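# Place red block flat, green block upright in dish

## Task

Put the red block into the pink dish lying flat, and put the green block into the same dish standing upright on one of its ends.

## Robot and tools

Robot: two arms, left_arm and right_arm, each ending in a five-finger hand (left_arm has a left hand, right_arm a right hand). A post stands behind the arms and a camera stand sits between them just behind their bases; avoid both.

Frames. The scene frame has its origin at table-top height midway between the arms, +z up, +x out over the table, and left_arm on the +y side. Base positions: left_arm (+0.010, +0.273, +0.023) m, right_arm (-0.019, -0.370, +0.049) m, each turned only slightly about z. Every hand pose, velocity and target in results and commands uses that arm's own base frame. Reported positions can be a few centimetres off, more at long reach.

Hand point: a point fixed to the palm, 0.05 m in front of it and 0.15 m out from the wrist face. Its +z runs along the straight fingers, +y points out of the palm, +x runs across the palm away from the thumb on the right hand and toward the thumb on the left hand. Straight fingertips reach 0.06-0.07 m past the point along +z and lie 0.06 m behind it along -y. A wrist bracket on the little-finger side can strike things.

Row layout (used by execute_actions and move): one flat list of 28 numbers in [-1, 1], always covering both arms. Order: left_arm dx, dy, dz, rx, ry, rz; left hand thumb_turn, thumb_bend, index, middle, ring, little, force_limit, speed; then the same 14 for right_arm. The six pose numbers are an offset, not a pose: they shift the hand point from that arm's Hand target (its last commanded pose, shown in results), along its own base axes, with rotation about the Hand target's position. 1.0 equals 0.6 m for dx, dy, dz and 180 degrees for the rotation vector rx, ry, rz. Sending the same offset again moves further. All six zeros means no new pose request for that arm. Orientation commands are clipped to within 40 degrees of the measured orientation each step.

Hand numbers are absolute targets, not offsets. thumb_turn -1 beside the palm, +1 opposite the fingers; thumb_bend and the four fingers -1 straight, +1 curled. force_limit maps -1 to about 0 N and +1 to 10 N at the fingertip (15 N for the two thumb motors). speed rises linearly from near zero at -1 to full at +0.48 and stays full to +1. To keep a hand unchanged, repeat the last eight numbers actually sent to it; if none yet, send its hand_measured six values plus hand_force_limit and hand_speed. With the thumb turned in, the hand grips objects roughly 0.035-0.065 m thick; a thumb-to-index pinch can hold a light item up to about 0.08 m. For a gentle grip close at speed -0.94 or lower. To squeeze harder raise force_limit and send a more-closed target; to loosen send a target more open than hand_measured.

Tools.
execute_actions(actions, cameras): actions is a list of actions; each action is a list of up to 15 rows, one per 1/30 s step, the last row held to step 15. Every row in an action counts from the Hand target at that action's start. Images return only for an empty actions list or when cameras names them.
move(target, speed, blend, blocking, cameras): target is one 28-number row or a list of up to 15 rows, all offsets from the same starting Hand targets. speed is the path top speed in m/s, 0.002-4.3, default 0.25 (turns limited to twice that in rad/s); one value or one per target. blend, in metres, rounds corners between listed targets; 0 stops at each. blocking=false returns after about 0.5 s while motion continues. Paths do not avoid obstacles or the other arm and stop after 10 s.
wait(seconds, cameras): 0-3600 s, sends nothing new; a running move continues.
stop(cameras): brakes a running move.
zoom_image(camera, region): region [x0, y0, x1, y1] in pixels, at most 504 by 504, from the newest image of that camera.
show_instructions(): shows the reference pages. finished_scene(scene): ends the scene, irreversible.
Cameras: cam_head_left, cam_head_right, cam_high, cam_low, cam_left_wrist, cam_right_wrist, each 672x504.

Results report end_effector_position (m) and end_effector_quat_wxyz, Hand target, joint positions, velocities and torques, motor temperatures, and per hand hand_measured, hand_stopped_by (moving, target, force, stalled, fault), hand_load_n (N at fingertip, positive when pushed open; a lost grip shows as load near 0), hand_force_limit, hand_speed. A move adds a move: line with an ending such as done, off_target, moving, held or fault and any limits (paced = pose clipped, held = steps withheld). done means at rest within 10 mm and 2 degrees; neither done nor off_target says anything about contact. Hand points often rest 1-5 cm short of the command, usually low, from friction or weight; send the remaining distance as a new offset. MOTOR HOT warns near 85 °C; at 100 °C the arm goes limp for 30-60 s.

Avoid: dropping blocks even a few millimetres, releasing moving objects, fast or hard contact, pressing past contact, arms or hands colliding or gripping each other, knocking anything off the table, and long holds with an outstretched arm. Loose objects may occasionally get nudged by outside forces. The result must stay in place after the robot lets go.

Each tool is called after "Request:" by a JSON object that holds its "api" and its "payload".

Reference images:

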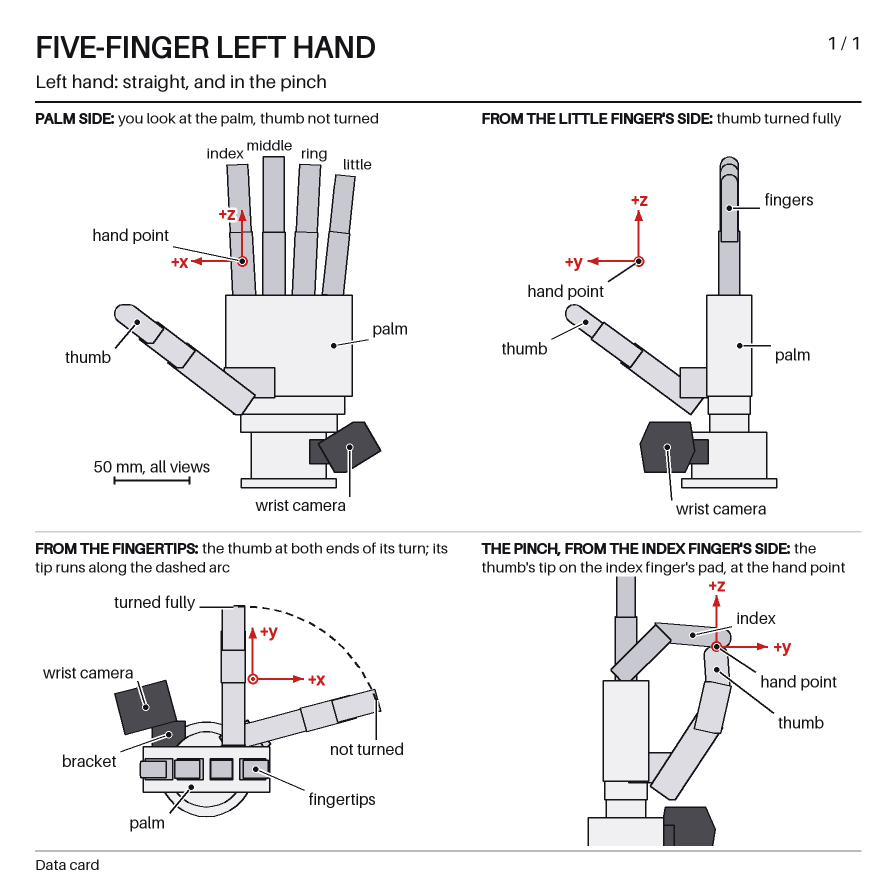

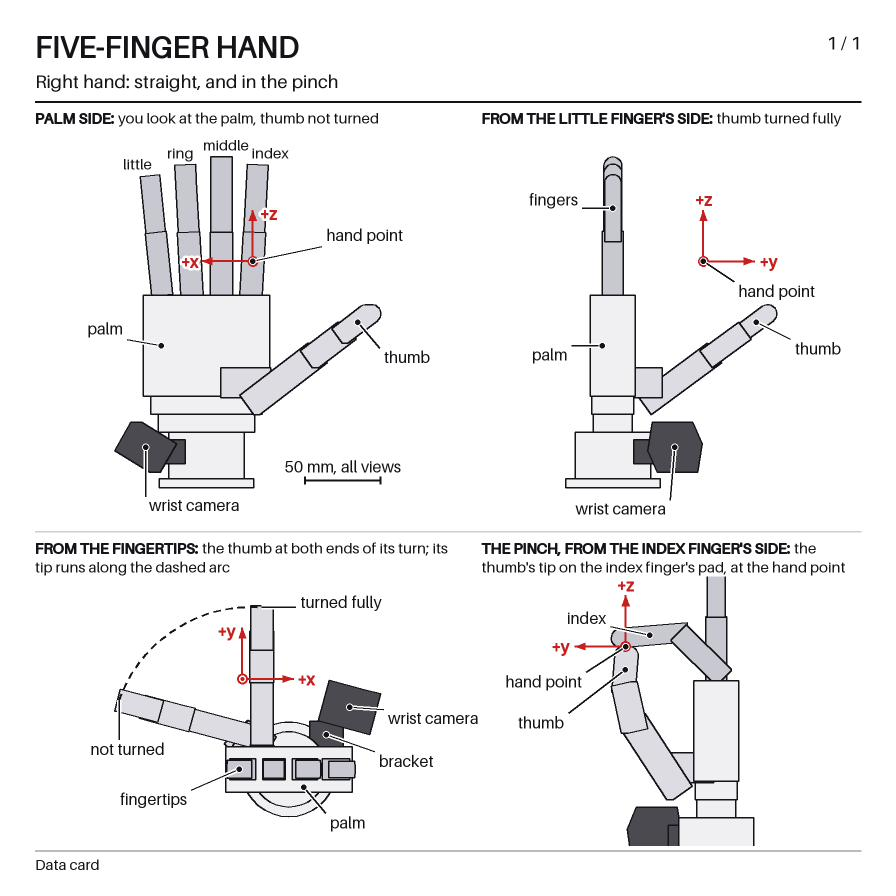

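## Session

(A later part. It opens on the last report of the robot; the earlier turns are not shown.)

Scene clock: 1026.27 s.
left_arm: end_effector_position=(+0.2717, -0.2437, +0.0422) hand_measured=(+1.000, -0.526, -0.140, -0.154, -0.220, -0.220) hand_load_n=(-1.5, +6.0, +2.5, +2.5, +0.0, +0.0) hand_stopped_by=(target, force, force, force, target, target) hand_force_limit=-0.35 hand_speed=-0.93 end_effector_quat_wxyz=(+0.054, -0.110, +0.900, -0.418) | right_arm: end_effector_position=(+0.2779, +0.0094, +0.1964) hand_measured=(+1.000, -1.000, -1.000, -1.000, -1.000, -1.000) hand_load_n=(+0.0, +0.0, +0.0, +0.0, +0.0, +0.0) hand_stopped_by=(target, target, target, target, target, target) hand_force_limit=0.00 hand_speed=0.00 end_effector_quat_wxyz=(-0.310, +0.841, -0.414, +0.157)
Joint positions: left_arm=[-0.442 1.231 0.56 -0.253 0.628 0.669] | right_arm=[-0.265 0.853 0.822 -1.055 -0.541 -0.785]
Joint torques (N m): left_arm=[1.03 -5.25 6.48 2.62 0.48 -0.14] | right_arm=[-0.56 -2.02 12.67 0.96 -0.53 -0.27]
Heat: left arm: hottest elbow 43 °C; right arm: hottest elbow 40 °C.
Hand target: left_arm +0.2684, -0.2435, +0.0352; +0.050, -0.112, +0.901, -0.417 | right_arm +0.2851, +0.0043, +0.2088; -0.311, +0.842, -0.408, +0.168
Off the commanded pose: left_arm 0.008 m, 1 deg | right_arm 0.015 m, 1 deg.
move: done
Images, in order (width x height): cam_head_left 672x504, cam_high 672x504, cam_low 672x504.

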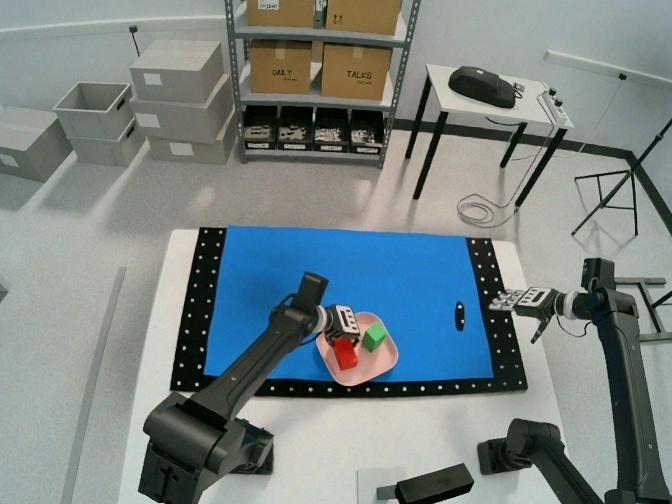

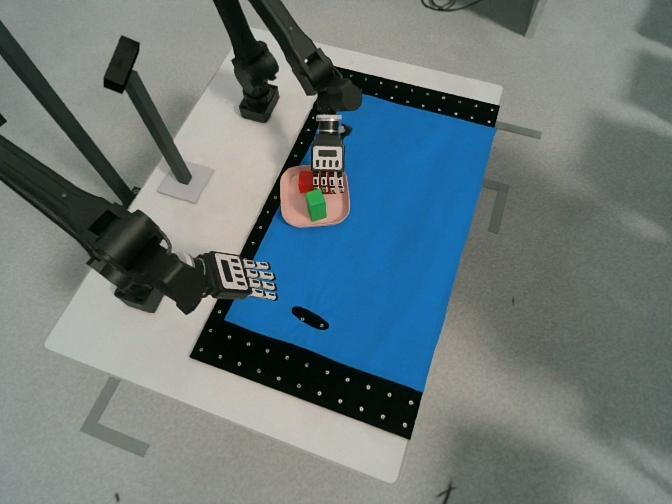

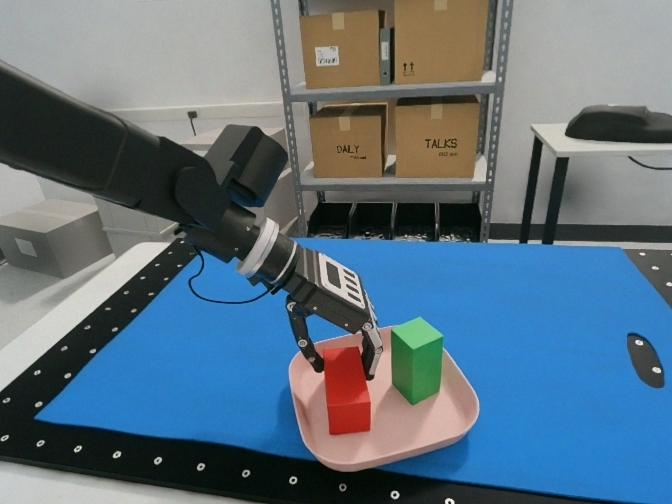

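Request:
{"api": "execute_actions", "payload": {"actions": [], "cameras": ["cam_high","cam_left_wrist","cam_low","cam_head_left","cam_head_right"]}}

Request:
{"api": "zoom_image", "payload": {"camera": "cam_high", "region": [275, 140, 365, 230]}}

Request:
{"api": "zoom_image", "payload": {"camera": "cam_low", "region": [280, 300, 410, 440]}}

Request:
{"api": "zoom_image", "payload": {"camera": "cam_left_wrist", "region": [120, 40, 500, 400]}}

Scene clock: 1032.63 s.
left_arm: end_effector_position=(+0.2717, -0.2437, +0.0422) hand_measured=(+1.000, -0.526, -0.140, -0.154, -0.220, -0.220) hand_load_n=(-1.5, +6.0, +3.0, +2.5, +0.0, +0.0) hand_stopped_by=(target, force, force, force, target, target) hand_force_limit=-0.35 hand_speed=-0.93 end_effector_quat_wxyz=(+0.054, -0.110, +0.900, -0.418) | right_arm: end_effector_position=(+0.2779, +0.0094, +0.1964) hand_measured=(+1.000, -1.000, -1.000, -1.000, -1.000, -1.000) hand_load_n=(+0.0, +0.0, +0.0, +0.0, +0.0, +0.0) hand_stopped_by=(target, target, target, target, target, target) hand_force_limit=0.00 hand_speed=0.00 end_effector_quat_wxyz=(-0.310, +0.841, -0.414, +0.157)
Joint positions: left_arm=[-0.442 1.231 0.56 -0.253 0.628 0.669] | right_arm=[-0.265 0.853 0.822 -1.055 -0.541 -0.785]
Joint velocities: within noise
Joint torques (N m): left_arm=[0.91 -5.6 6.53 2.56 0.49 -0.14] | right_arm=[-0.56 -2.49 12.7 1.01 -0.55 -0.25]
Motor temperatures (°C): left_arm=[28 28 42 24 29 26] | right_arm=[26 26 40 25 27 26]
Heat: left arm: hottest elbow 42 °C; right arm: hottest elbow 40 °C.
Hand target: left_arm +0.2684, -0.2435, +0.0352; +0.050, -0.112, +0.901, -0.417 | right_arm +0.2851, +0.0043, +0.2088; -0.311, +0.842, -0.408, +0.168
Off the commanded pose: left_arm 0.008 m, 1 deg | right_arm 0.015 m, 1 deg.
Images, in order (width x height): cam_head_left 672x504, cam_head_right 672x504, cam_high 672x504, cam_low 672x504, cam_left_wrist 672x504.

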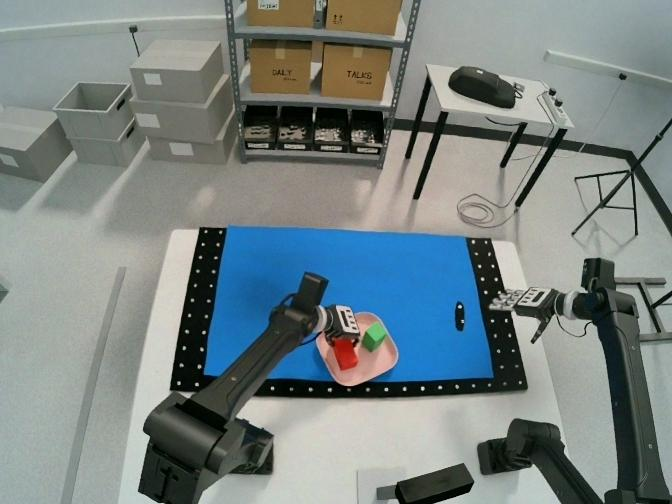

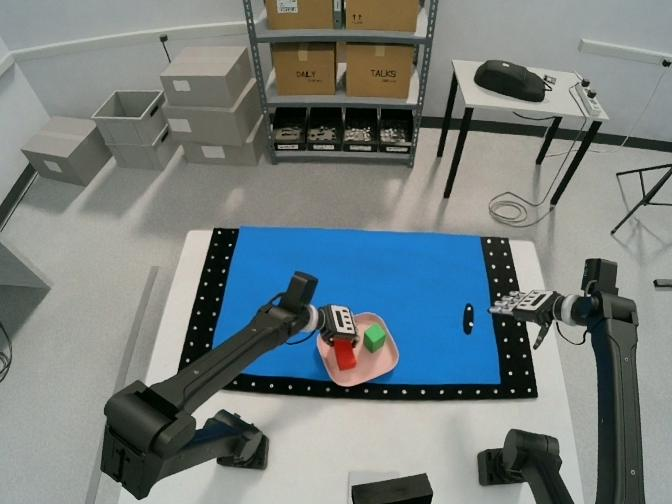

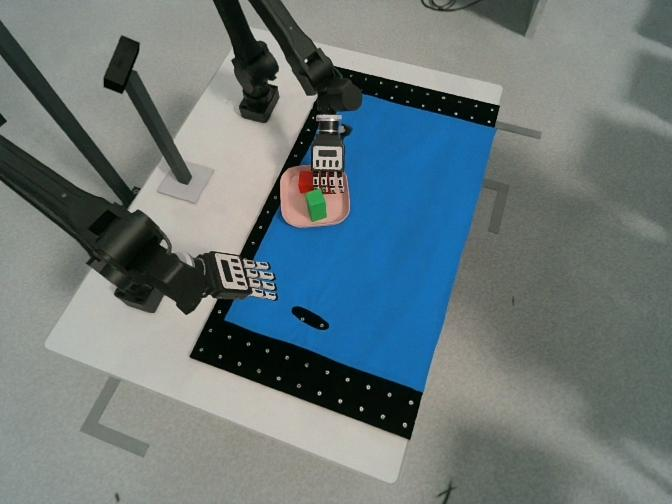

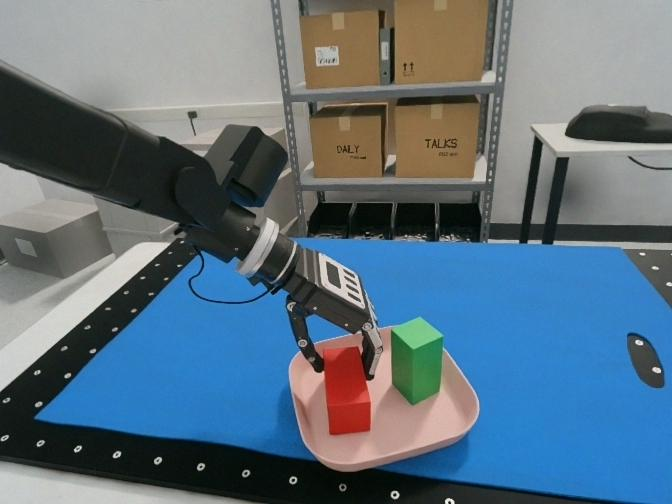

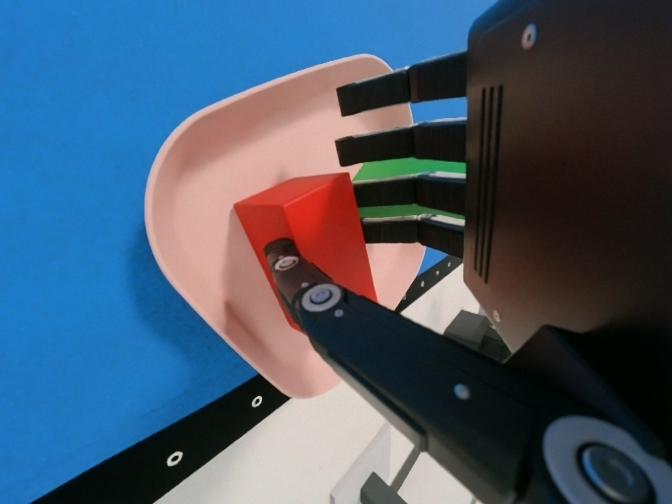

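Scaled by 5.600.

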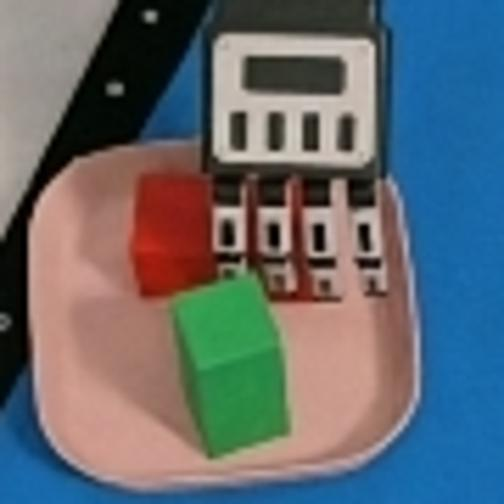

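Scaled by 3.600.

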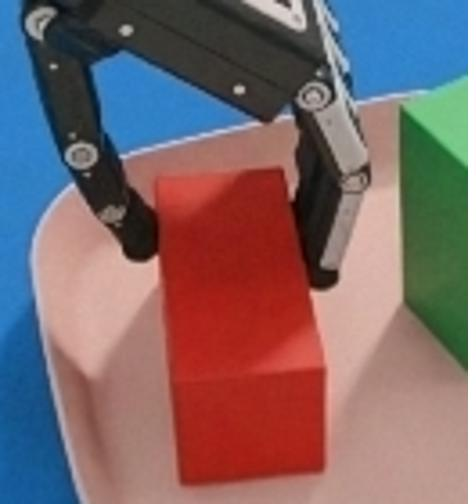

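Scaled by 1.326.

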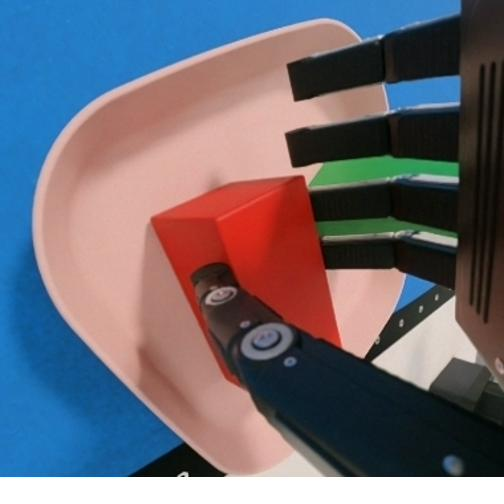

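Request:
{"api": "zoom_image", "payload": {"camera": "cam_low", "region": [300, 400, 400, 470]}}

Request:
{"api": "zoom_image", "payload": {"camera": "cam_head_right", "region": [305, 300, 405, 395]}}

Request:
{"api": "zoom_image", "payload": {"camera": "cam_head_left", "region": [310, 310, 400, 395]}}

Scaled by 5.040.

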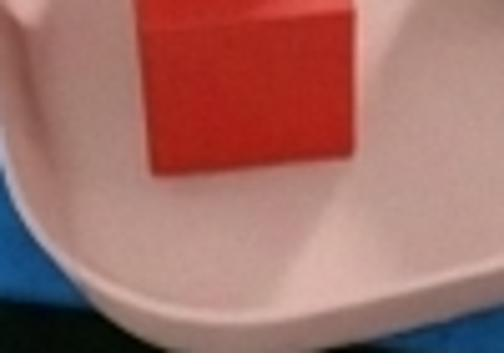

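Scaled by 5.040.

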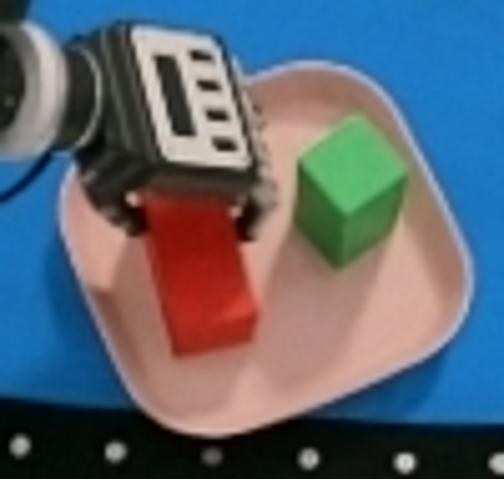

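Scaled by 5.600.

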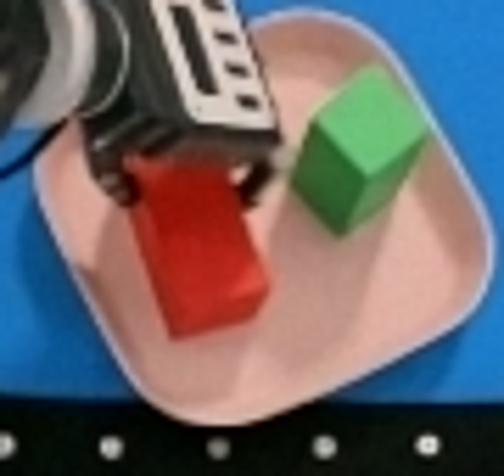

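Request:
{"api": "move", "payload": {"target": [0.006,0,-0.012,0.004,-0.0133,0,1,-0.25,-0.08,-0.08,-0.22,-0.22,-0.35,-0.93,0,0,0,0,0,0,1,-1,-1,-1,-1,-1,0,0], "speed": 0.02, "cameras": ["cam_high","cam_low","cam_head_left","cam_head_right","cam_left_wrist"]}}

Request:
{"api": "zoom_image", "payload": {"camera": "cam_low", "region": [300, 400, 400, 470]}}

Request:
{"api": "zoom_image", "payload": {"camera": "cam_low", "region": [280, 300, 410, 440]}}

Request:
{"api": "zoom_image", "payload": {"camera": "cam_head_right", "region": [305, 300, 405, 395]}}

Scene clock: 1065.13 s.
left_arm: end_effector_position=(+0.2766, -0.2454, +0.0398) hand_measured=(+1.000, -0.526, -0.140, -0.154, -0.220, -0.220) hand_load_n=(+0.0, +6.5, +1.5, +3.5, +0.0, +0.0) hand_stopped_by=(target, force, force, force, target, target) hand_force_limit=-0.35 hand_speed=-0.93 end_effector_quat_wxyz=(+0.072, -0.104, +0.898, -0.421) | right_arm: end_effector_position=(+0.2779, +0.0094, +0.1964) hand_measured=(+1.000, -1.000, -1.000, -1.000, -1.000, -1.000) hand_load_n=(+0.0, +0.0, +0.0, +0.0, +0.0, +0.0) hand_stopped_by=(target, target, target, target, target, target) hand_force_limit=0.00 hand_speed=0.00 end_effector_quat_wxyz=(-0.310, +0.841, -0.414, +0.157)
Joint positions: left_arm=[-0.448 1.231 0.545 -0.202 0.612 0.668] | right_arm=[-0.265 0.853 0.822 -1.055 -0.541 -0.785]
Joint torques (N m): left_arm=[0.97 -5.13 6.2 2.5 -0.05 -0.04] | right_arm=[-0.73 -2.2 12.7 1.03 -0.55 -0.27]
Heat: left arm: hottest elbow 39 °C; right arm: hottest elbow 40 °C.
Hand target: left_arm +0.2718, -0.2435, +0.0279; +0.069, -0.103, +0.902, -0.413 | right_arm +0.2851, +0.0043, +0.2088; -0.311, +0.842, -0.408, +0.168
Off the commanded pose: left_arm 0.013 m, 1 deg | right_arm 0.015 m, 1 deg.
move: off_target (left_arm)
Images, in order (width x height): cam_head_left 672x504, cam_head_right 672x504, cam_high 672x504, cam_low 672x504, cam_left_wrist 672x504.

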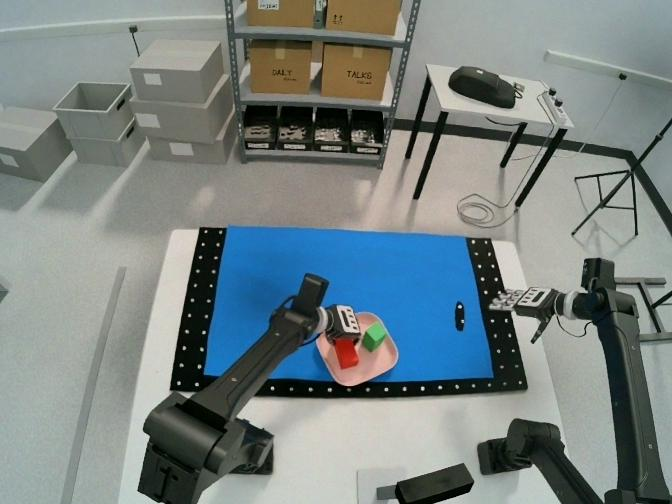

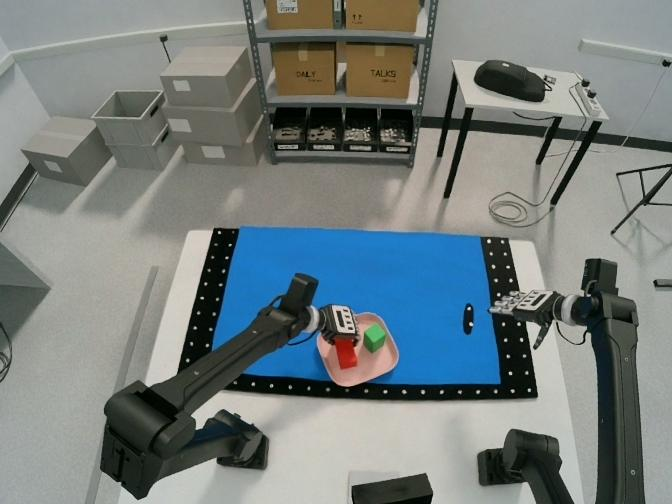

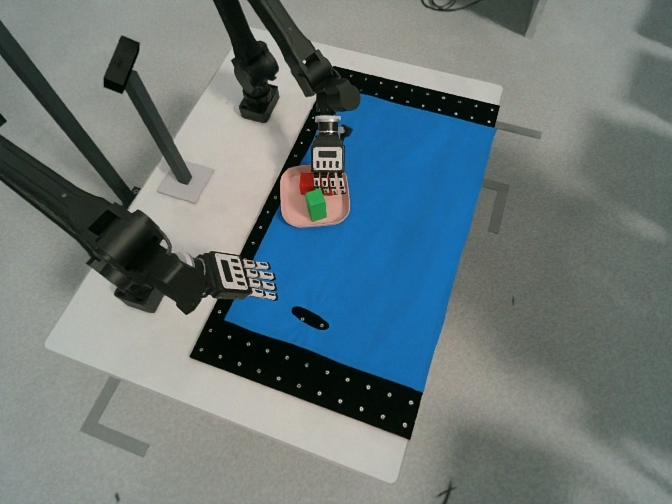

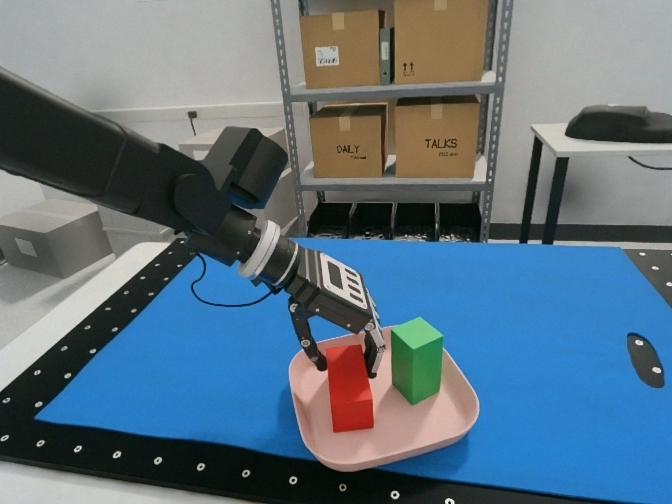

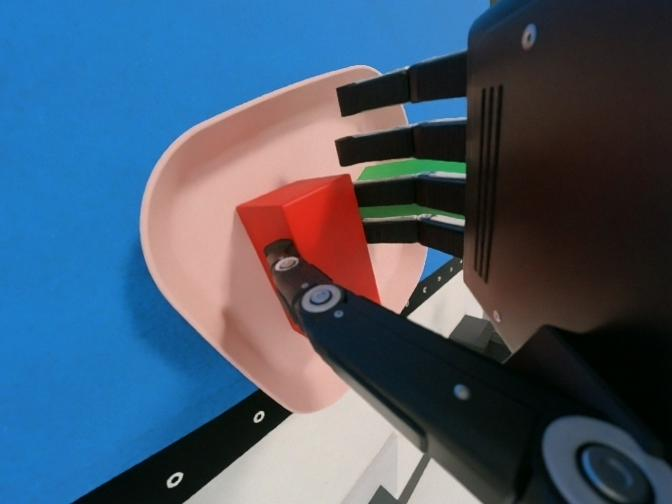

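Scaled by 5.040.

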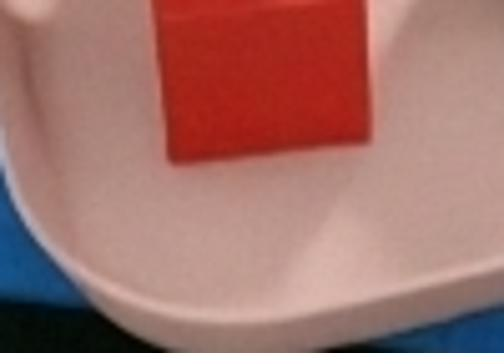

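Scaled by 3.600.

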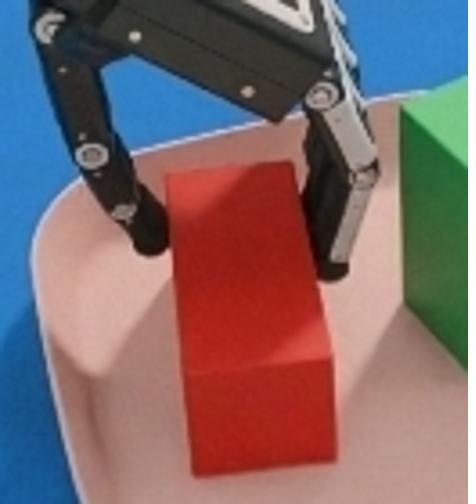

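Scaled by 5.040.

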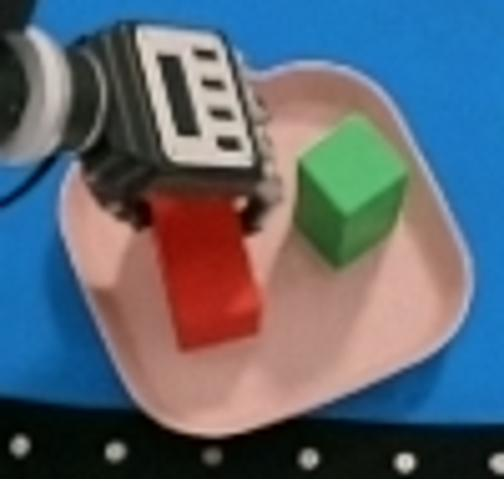

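Request:
{"api": "move", "payload": {"target": [0.008,-0.003,0.015,0,0,0,1,-0.25,-0.08,-0.08,-0.22,-0.22,-0.35,-0.93,0,0,0,0,0,0,1,-1,-1,-1,-1,-1,0,0], "speed": 0.02, "cameras": ["cam_low"]}}

Request:
{"api": "zoom_image", "payload": {"camera": "cam_low", "region": [300, 400, 400, 470]}}

Scene clock: 1070.33 s.
left_arm: end_effector_position=(+0.2765, -0.2453, +0.0397) hand_measured=(+1.000, -0.526, -0.140, -0.154, -0.220, -0.220) hand_load_n=(+0.0, +6.5, +1.5, +3.5, +0.0, +0.0) hand_stopped_by=(target, force, force, force, target, target) hand_force_limit=-0.35 hand_speed=-0.93 end_effector_quat_wxyz=(+0.072, -0.104, +0.898, -0.421) | right_arm: end_effector_position=(+0.2779, +0.0094, +0.1964) hand_measured=(+1.000, -1.000, -1.000, -1.000, -1.000, -1.000) hand_load_n=(+0.0, +0.0, +0.0, +0.0, +0.0, +0.0) hand_stopped_by=(target, target, target, target, target, target) hand_force_limit=0.00 hand_speed=0.00 end_effector_quat_wxyz=(-0.310, +0.841, -0.414, +0.157)
Joint positions: left_arm=[-0.448 1.231 0.545 -0.203 0.612 0.668] | right_arm=[-0.265 0.853 0.822 -1.055 -0.541 -0.785]
Joint torques (N m): left_arm=[1.26 -5.48 8.27 1.14 0.01 -0.03] | right_arm=[-0.56 -2.14 12.71 0.98 -0.53 -0.26]
Heat: left arm: hottest elbow 40 °C; right arm: hottest elbow 40 °C.
Hand target: left_arm +0.2767, -0.2454, +0.0369; +0.069, -0.103, +0.902, -0.413 | right_arm +0.2851, +0.0043, +0.2088; -0.311, +0.842, -0.408, +0.168
Off the commanded pose: left_arm 0.003 m, 1 deg | right_arm 0.015 m, 1 deg.
move: done

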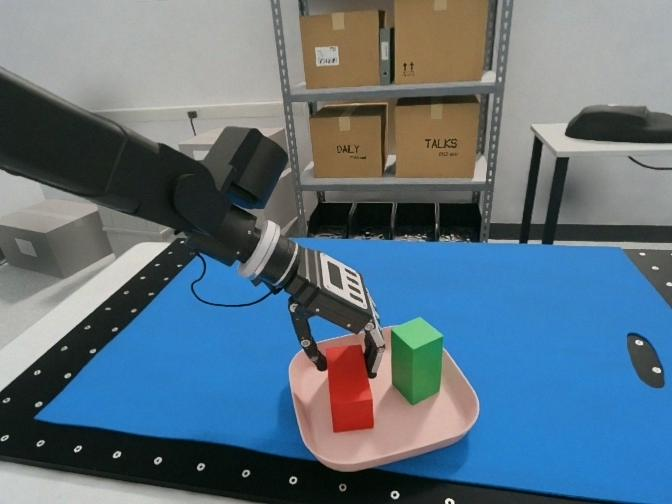

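Scaled by 5.040.

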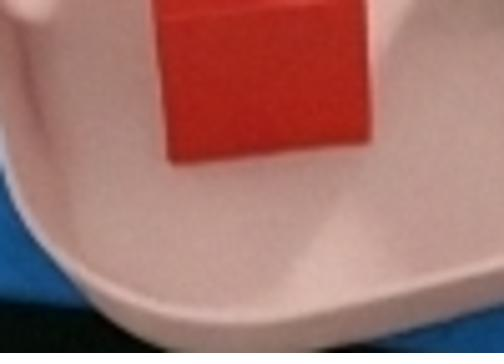

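Request:
{"api": "move", "payload": {"target": [0,0,0,0,0,0,1,-0.56,-0.17,-0.18,-0.22,-0.22,-0.35,-0.96,0,0,0,0,0,0,1,-1,-1,-1,-1,-1,0,0], "speed": 0.02, "cameras": ["cam_low"]}}

Request:
{"api": "zoom_image", "payload": {"camera": "cam_low", "region": [280, 300, 410, 440]}}

Scene clock: 1076.63 s.
left_arm: end_effector_position=(+0.2765, -0.2440, +0.0384) hand_measured=(+1.000, -0.560, -0.170, -0.180, -0.220, -0.220) hand_load_n=(+0.0, +0.0, +0.0, +0.5, +0.0, +0.0) hand_stopped_by=(target, target, target, target, target, target) hand_force_limit=-0.35 hand_speed=-0.96 end_effector_quat_wxyz=(+0.072, -0.106, +0.900, -0.417) | right_arm: end_effector_position=(+0.2779, +0.0094, +0.1964) hand_measured=(+1.000, -1.000, -1.000, -1.000, -1.000, -1.000) hand_load_n=(+0.0, +0.0, +0.0, +0.0, +0.0, +0.0) hand_stopped_by=(target, target, target, target, target, target) hand_force_limit=0.00 hand_speed=0.00 end_effector_quat_wxyz=(-0.310, +0.841, -0.414, +0.157)
Joint positions: left_arm=[-0.448 1.232 0.545 -0.207 0.604 0.668] | right_arm=[-0.265 0.853 0.822 -1.055 -0.541 -0.785]
Joint torques (N m): left_arm=[0.32 -5.36 8.14 1.43 0.28 -0.03] | right_arm=[-0.73 -1.85 12.74 0.96 -0.54 -0.25]
Heat: left arm: hottest elbow 40 °C; right arm: hottest elbow 40 °C.
Hand target: left_arm +0.2767, -0.2453, +0.0369; +0.069, -0.103, +0.902, -0.413 | right_arm +0.2851, +0.0043, +0.2088; -0.311, +0.842, -0.408, +0.168
Off the commanded pose: left_arm 0.002 m, 1 deg | right_arm 0.015 m, 1 deg.
move: done

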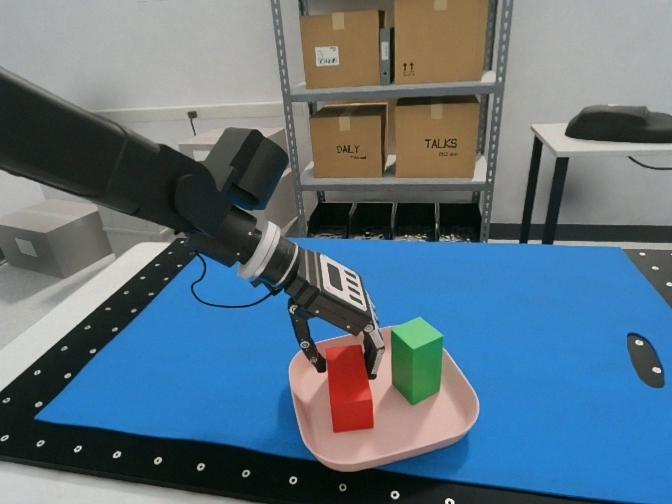

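Scaled by 3.600.

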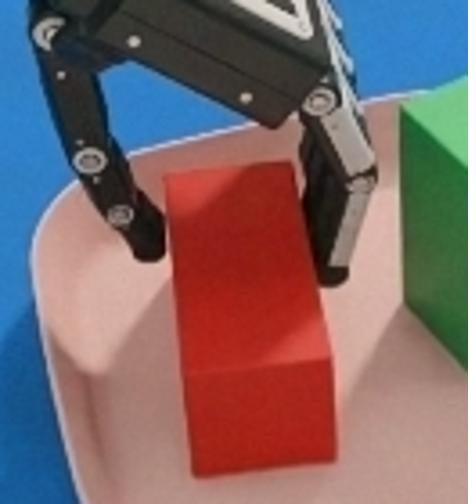

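Request:
{"api": "move", "payload": {"target": [0,0,0,0,0,0,1,-1,-0.45,-0.45,-0.45,-0.45,-0.35,-0.9,0,0,0,0,0,0,1,-1,-1,-1,-1,-1,0,0], "speed": 0.02, "cameras": ["cam_low","cam_high","cam_left_wrist"]}}

Request:
{"api": "zoom_image", "payload": {"camera": "cam_low", "region": [280, 300, 410, 440]}}

Request:
{"api": "zoom_image", "payload": {"camera": "cam_high", "region": [275, 140, 365, 230]}}

Scene clock: 1083.03 s.
left_arm: end_effector_position=(+0.2765, -0.2439, +0.0382) hand_measured=(+1.000, -1.000, -0.450, -0.450, -0.450, -0.450) hand_load_n=(+0.0, +0.0, +0.0, +0.0, +0.0, +0.0) hand_stopped_by=(target, target, target, target, target, target) hand_force_limit=-0.35 hand_speed=-0.90 end_effector_quat_wxyz=(+0.072, -0.107, +0.900, -0.417) | right_arm: end_effector_position=(+0.2779, +0.0094, +0.1964) hand_measured=(+1.000, -1.000, -1.000, -1.000, -1.000, -1.000) hand_load_n=(+0.0, +0.0, +0.0, +0.0, +0.0, +0.0) hand_stopped_by=(target, target, target, target, target, target) hand_force_limit=0.00 hand_speed=0.00 end_effector_quat_wxyz=(-0.310, +0.841, -0.414, +0.157)
Joint positions: left_arm=[-0.448 1.233 0.545 -0.207 0.604 0.668] | right_arm=[-0.265 0.853 0.822 -1.055 -0.541 -0.785]
Joint torques (N m): left_arm=[0.85 -5.66 8.16 1.37 0.3 -0.06] | right_arm=[-0.32 -1.9 12.67 1.05 -0.54 -0.25]
Heat: left arm: hottest elbow 41 °C; right arm: hottest elbow 40 °C.
Hand target: left_arm +0.2767, -0.2453, +0.0369; +0.069, -0.103, +0.902, -0.413 | right_arm +0.2851, +0.0043, +0.2088; -0.311, +0.842, -0.408, +0.168
Off the commanded pose: left_arm 0.002 m, 1 deg | right_arm 0.015 m, 1 deg.
move: done
Images, in order (width x height): cam_high 672x504, cam_low 672x504, cam_left_wrist 672x504.

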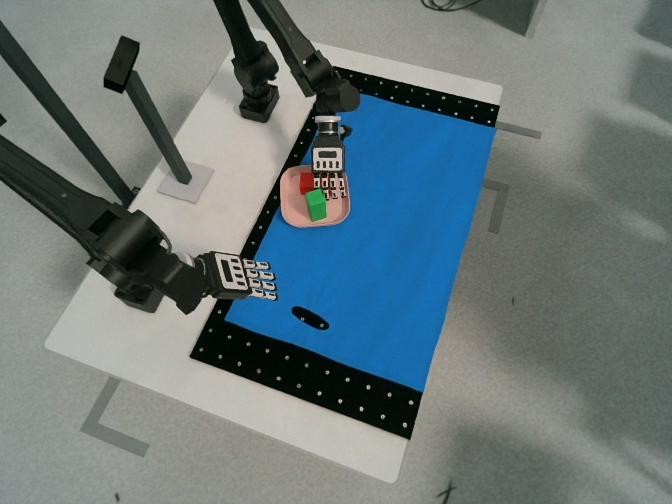

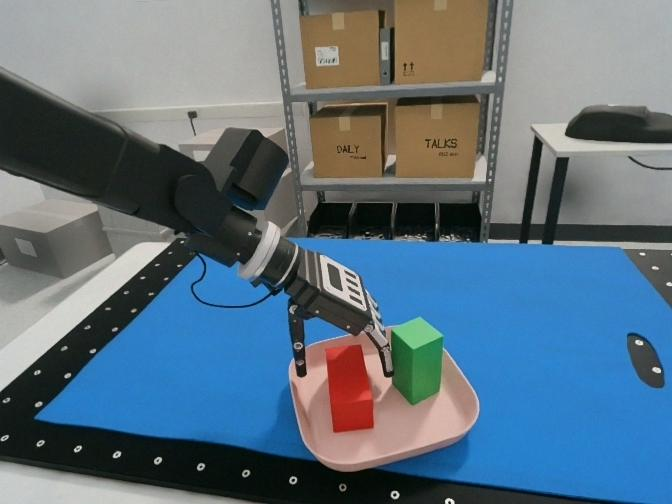

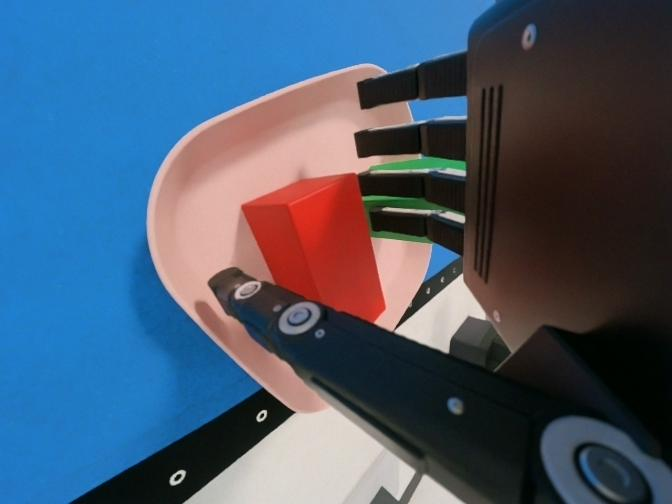

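Scaled by 3.600.

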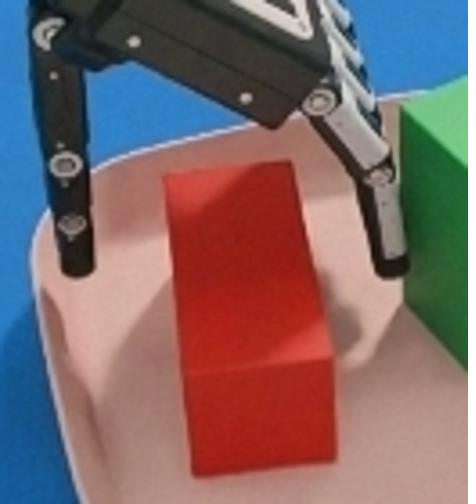

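Scaled by 5.600.

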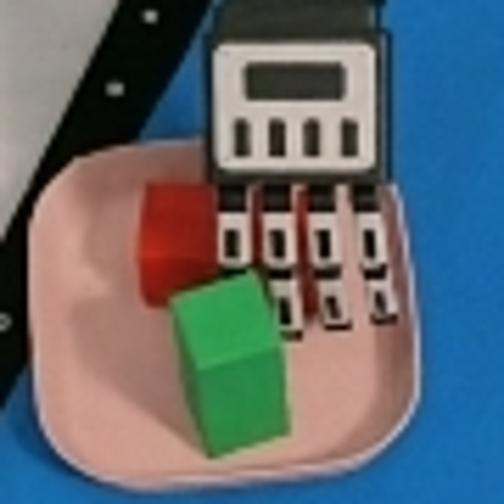

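Request:
{"api": "move", "payload": {"target": [0,0,0,0,0,0,1,-1,-0.33,-0.33,-0.33,-0.33,-0.8,-0.9,0,0,0,0,0,0,1,-1,-1,-1,-1,-1,0,0], "speed": 0.02, "cameras": ["cam_low","cam_high","cam_left_wrist"]}}

Request:
{"api": "zoom_image", "payload": {"camera": "cam_low", "region": [280, 300, 460, 440]}}

Request:
{"api": "zoom_image", "payload": {"camera": "cam_high", "region": [275, 140, 365, 230]}}

Scene clock: 1090.83 s.
left_arm: end_effector_position=(+0.2765, -0.2439, +0.0382) hand_measured=(+1.000, -1.000, -0.330, -0.330, -0.330, -0.330) hand_load_n=(+0.0, +0.0, +0.0, +0.0, +0.0, +0.0) hand_stopped_by=(target, target, target, target, target, target) hand_force_limit=-0.80 hand_speed=-0.90 end_effector_quat_wxyz=(+0.072, -0.107, +0.900, -0.417) | right_arm: end_effector_position=(+0.2779, +0.0094, +0.1964) hand_measured=(+1.000, -1.000, -1.000, -1.000, -1.000, -1.000) hand_load_n=(+0.0, +0.0, +0.0, -0.5, +0.0, +0.0) hand_stopped_by=(target, target, target, target, target, target) hand_force_limit=0.00 hand_speed=0.00 end_effector_quat_wxyz=(-0.310, +0.841, -0.414, +0.157)
Joint positions: left_arm=[-0.448 1.233 0.545 -0.207 0.604 0.668] | right_arm=[-0.265 0.853 0.822 -1.055 -0.541 -0.785]
Joint torques (N m): left_arm=[0.79 -6.07 8.16 1.36 0.29 -0.01] | right_arm=[-0.5 -2.26 12.75 0.99 -0.55 -0.26]
Heat: left arm: hottest elbow 41 °C; right arm: hottest elbow 40 °C.
Hand target: left_arm +0.2767, -0.2453, +0.0369; +0.069, -0.103, +0.902, -0.413 | right_arm +0.2851, +0.0043, +0.2088; -0.311, +0.842, -0.408, +0.168
Off the commanded pose: left_arm 0.002 m, 1 deg | right_arm 0.015 m, 1 deg.
move: done
Images, in order (width x height): cam_high 672x504, cam_low 672x504, cam_left_wrist 672x504.

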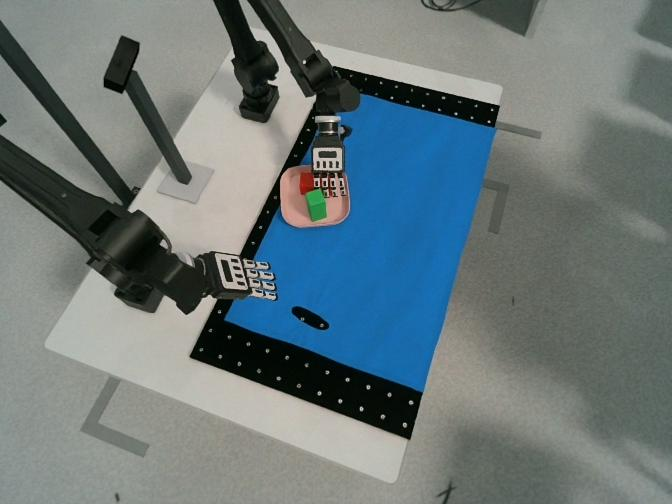

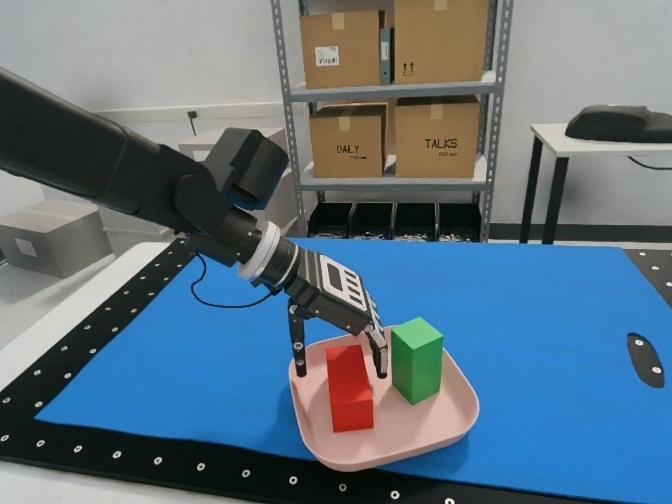

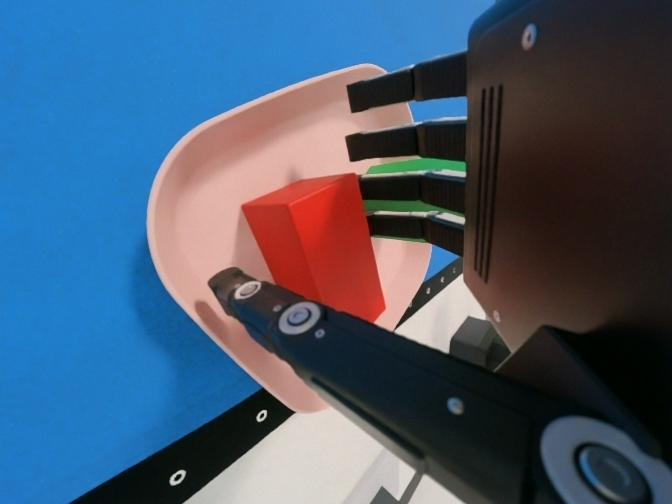

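Scaled by 2.800.

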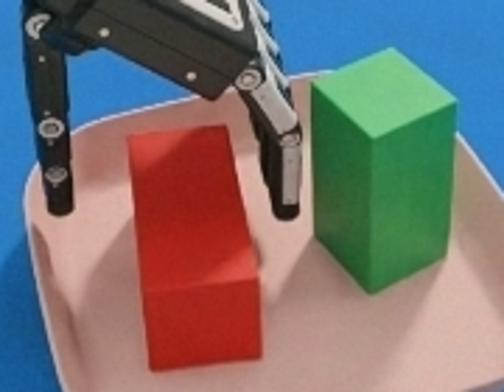

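Scaled by 5.600.

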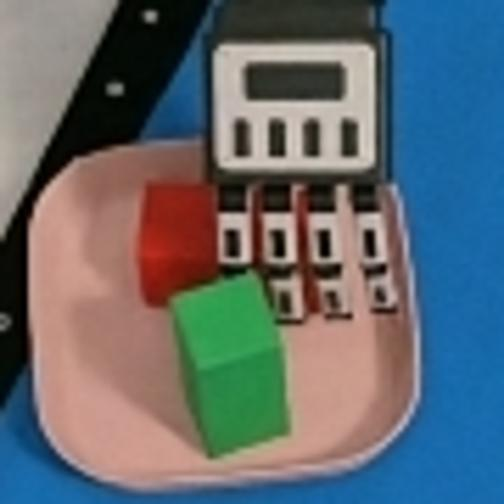

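Request:
{"api": "move", "payload": {"target": [0,0,0.07,0,0,0,1,-1,-0.33,-0.33,-0.33,-0.33,-0.8,-0.9,0,0,0,0,0,0,1,-1,-1,-1,-1,-1,0,0], "speed": 0.04, "cameras": ["cam_low","cam_high","cam_left_wrist"]}}

Request:
{"api": "zoom_image", "payload": {"camera": "cam_low", "region": [280, 300, 460, 440]}}

Request:
{"api": "zoom_image", "payload": {"camera": "cam_high", "region": [275, 140, 365, 230]}}

Scene clock: 1095.43 s.
left_arm: end_effector_position=(+0.2555, -0.2338, +0.0541) hand_measured=(+1.000, -1.000, -0.330, -0.330, -0.330, -0.330) hand_load_n=(+0.0, +0.0, +0.0, +0.0, +0.0, +0.0) hand_stopped_by=(target, target, target, target, target, target) hand_force_limit=-0.80 hand_speed=-0.90 end_effector_quat_wxyz=(+0.046, -0.118, +0.908, -0.400) | right_arm: end_effector_position=(+0.2779, +0.0094, +0.1964) hand_measured=(+1.000, -1.000, -1.000, -1.000, -1.000, -1.000) hand_load_n=(+0.0, +0.0, +0.0, +0.0, +0.0, +0.0) hand_stopped_by=(target, target, target, target, target, target) hand_force_limit=0.00 hand_speed=0.00 end_effector_quat_wxyz=(-0.310, +0.841, -0.414, +0.157)
Joint positions: left_arm=[-0.448 1.157 0.561 -0.365 0.604 0.668] | right_arm=[-0.265 0.853 0.822 -1.055 -0.541 -0.785]
Joint torques (N m): left_arm=[0.97 -6.53 12.11 1.21 0.31 -0.04] | right_arm=[-0.79 -2.2 12.75 0.99 -0.55 -0.26]
Heat: left arm: hottest elbow 41 °C; right arm: hottest elbow 40 °C.
Hand target: left_arm +0.2768, -0.2453, +0.0790; +0.069, -0.103, +0.902, -0.413 | right_arm +0.2851, +0.0043, +0.2088; -0.311, +0.842, -0.408, +0.168
Off the commanded pose: left_arm 0.035 m, 4 deg | right_arm 0.015 m, 1 deg.
move: off_target (left_arm)
Images, in order (width x height): cam_high 672x504, cam_low 672x504, cam_left_wrist 672x504.

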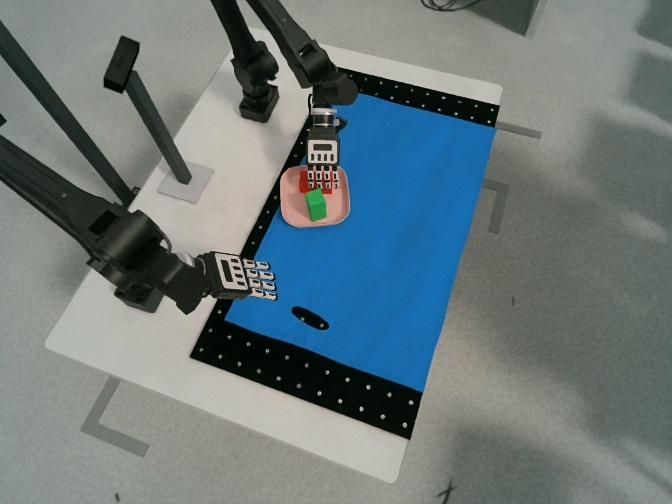

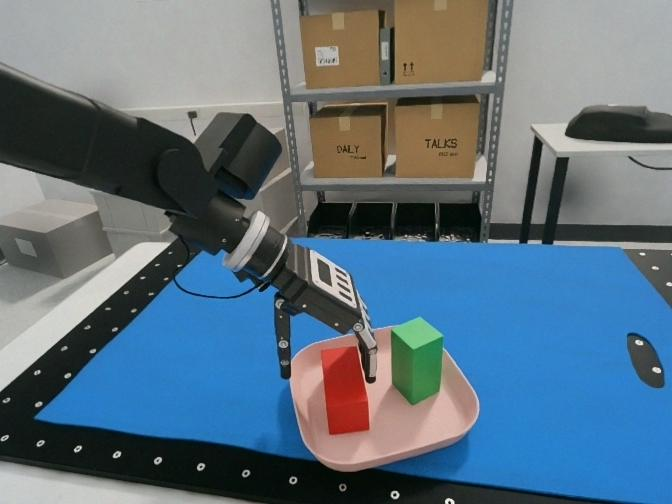

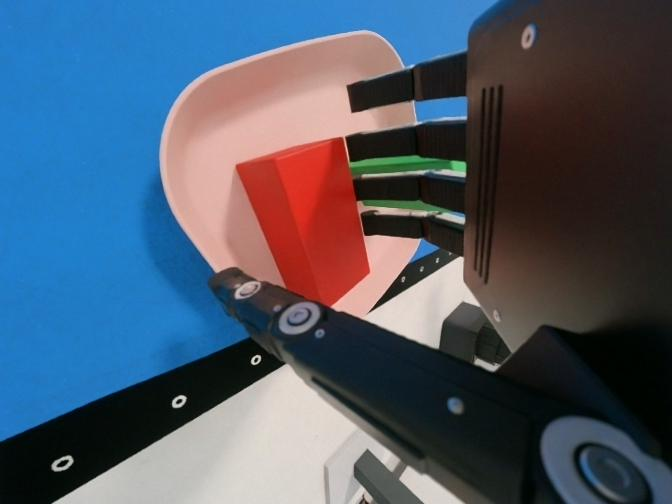

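Scaled by 2.800.

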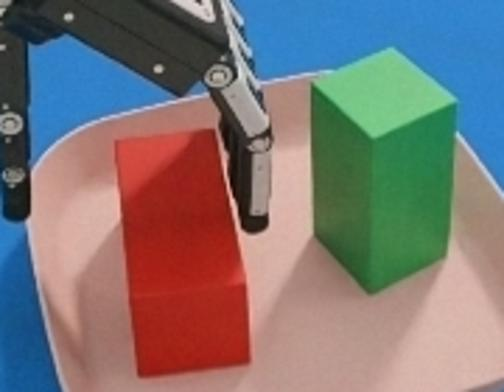

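Scaled by 5.600.

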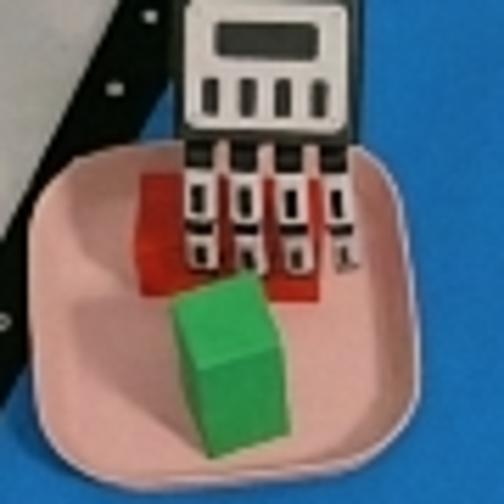

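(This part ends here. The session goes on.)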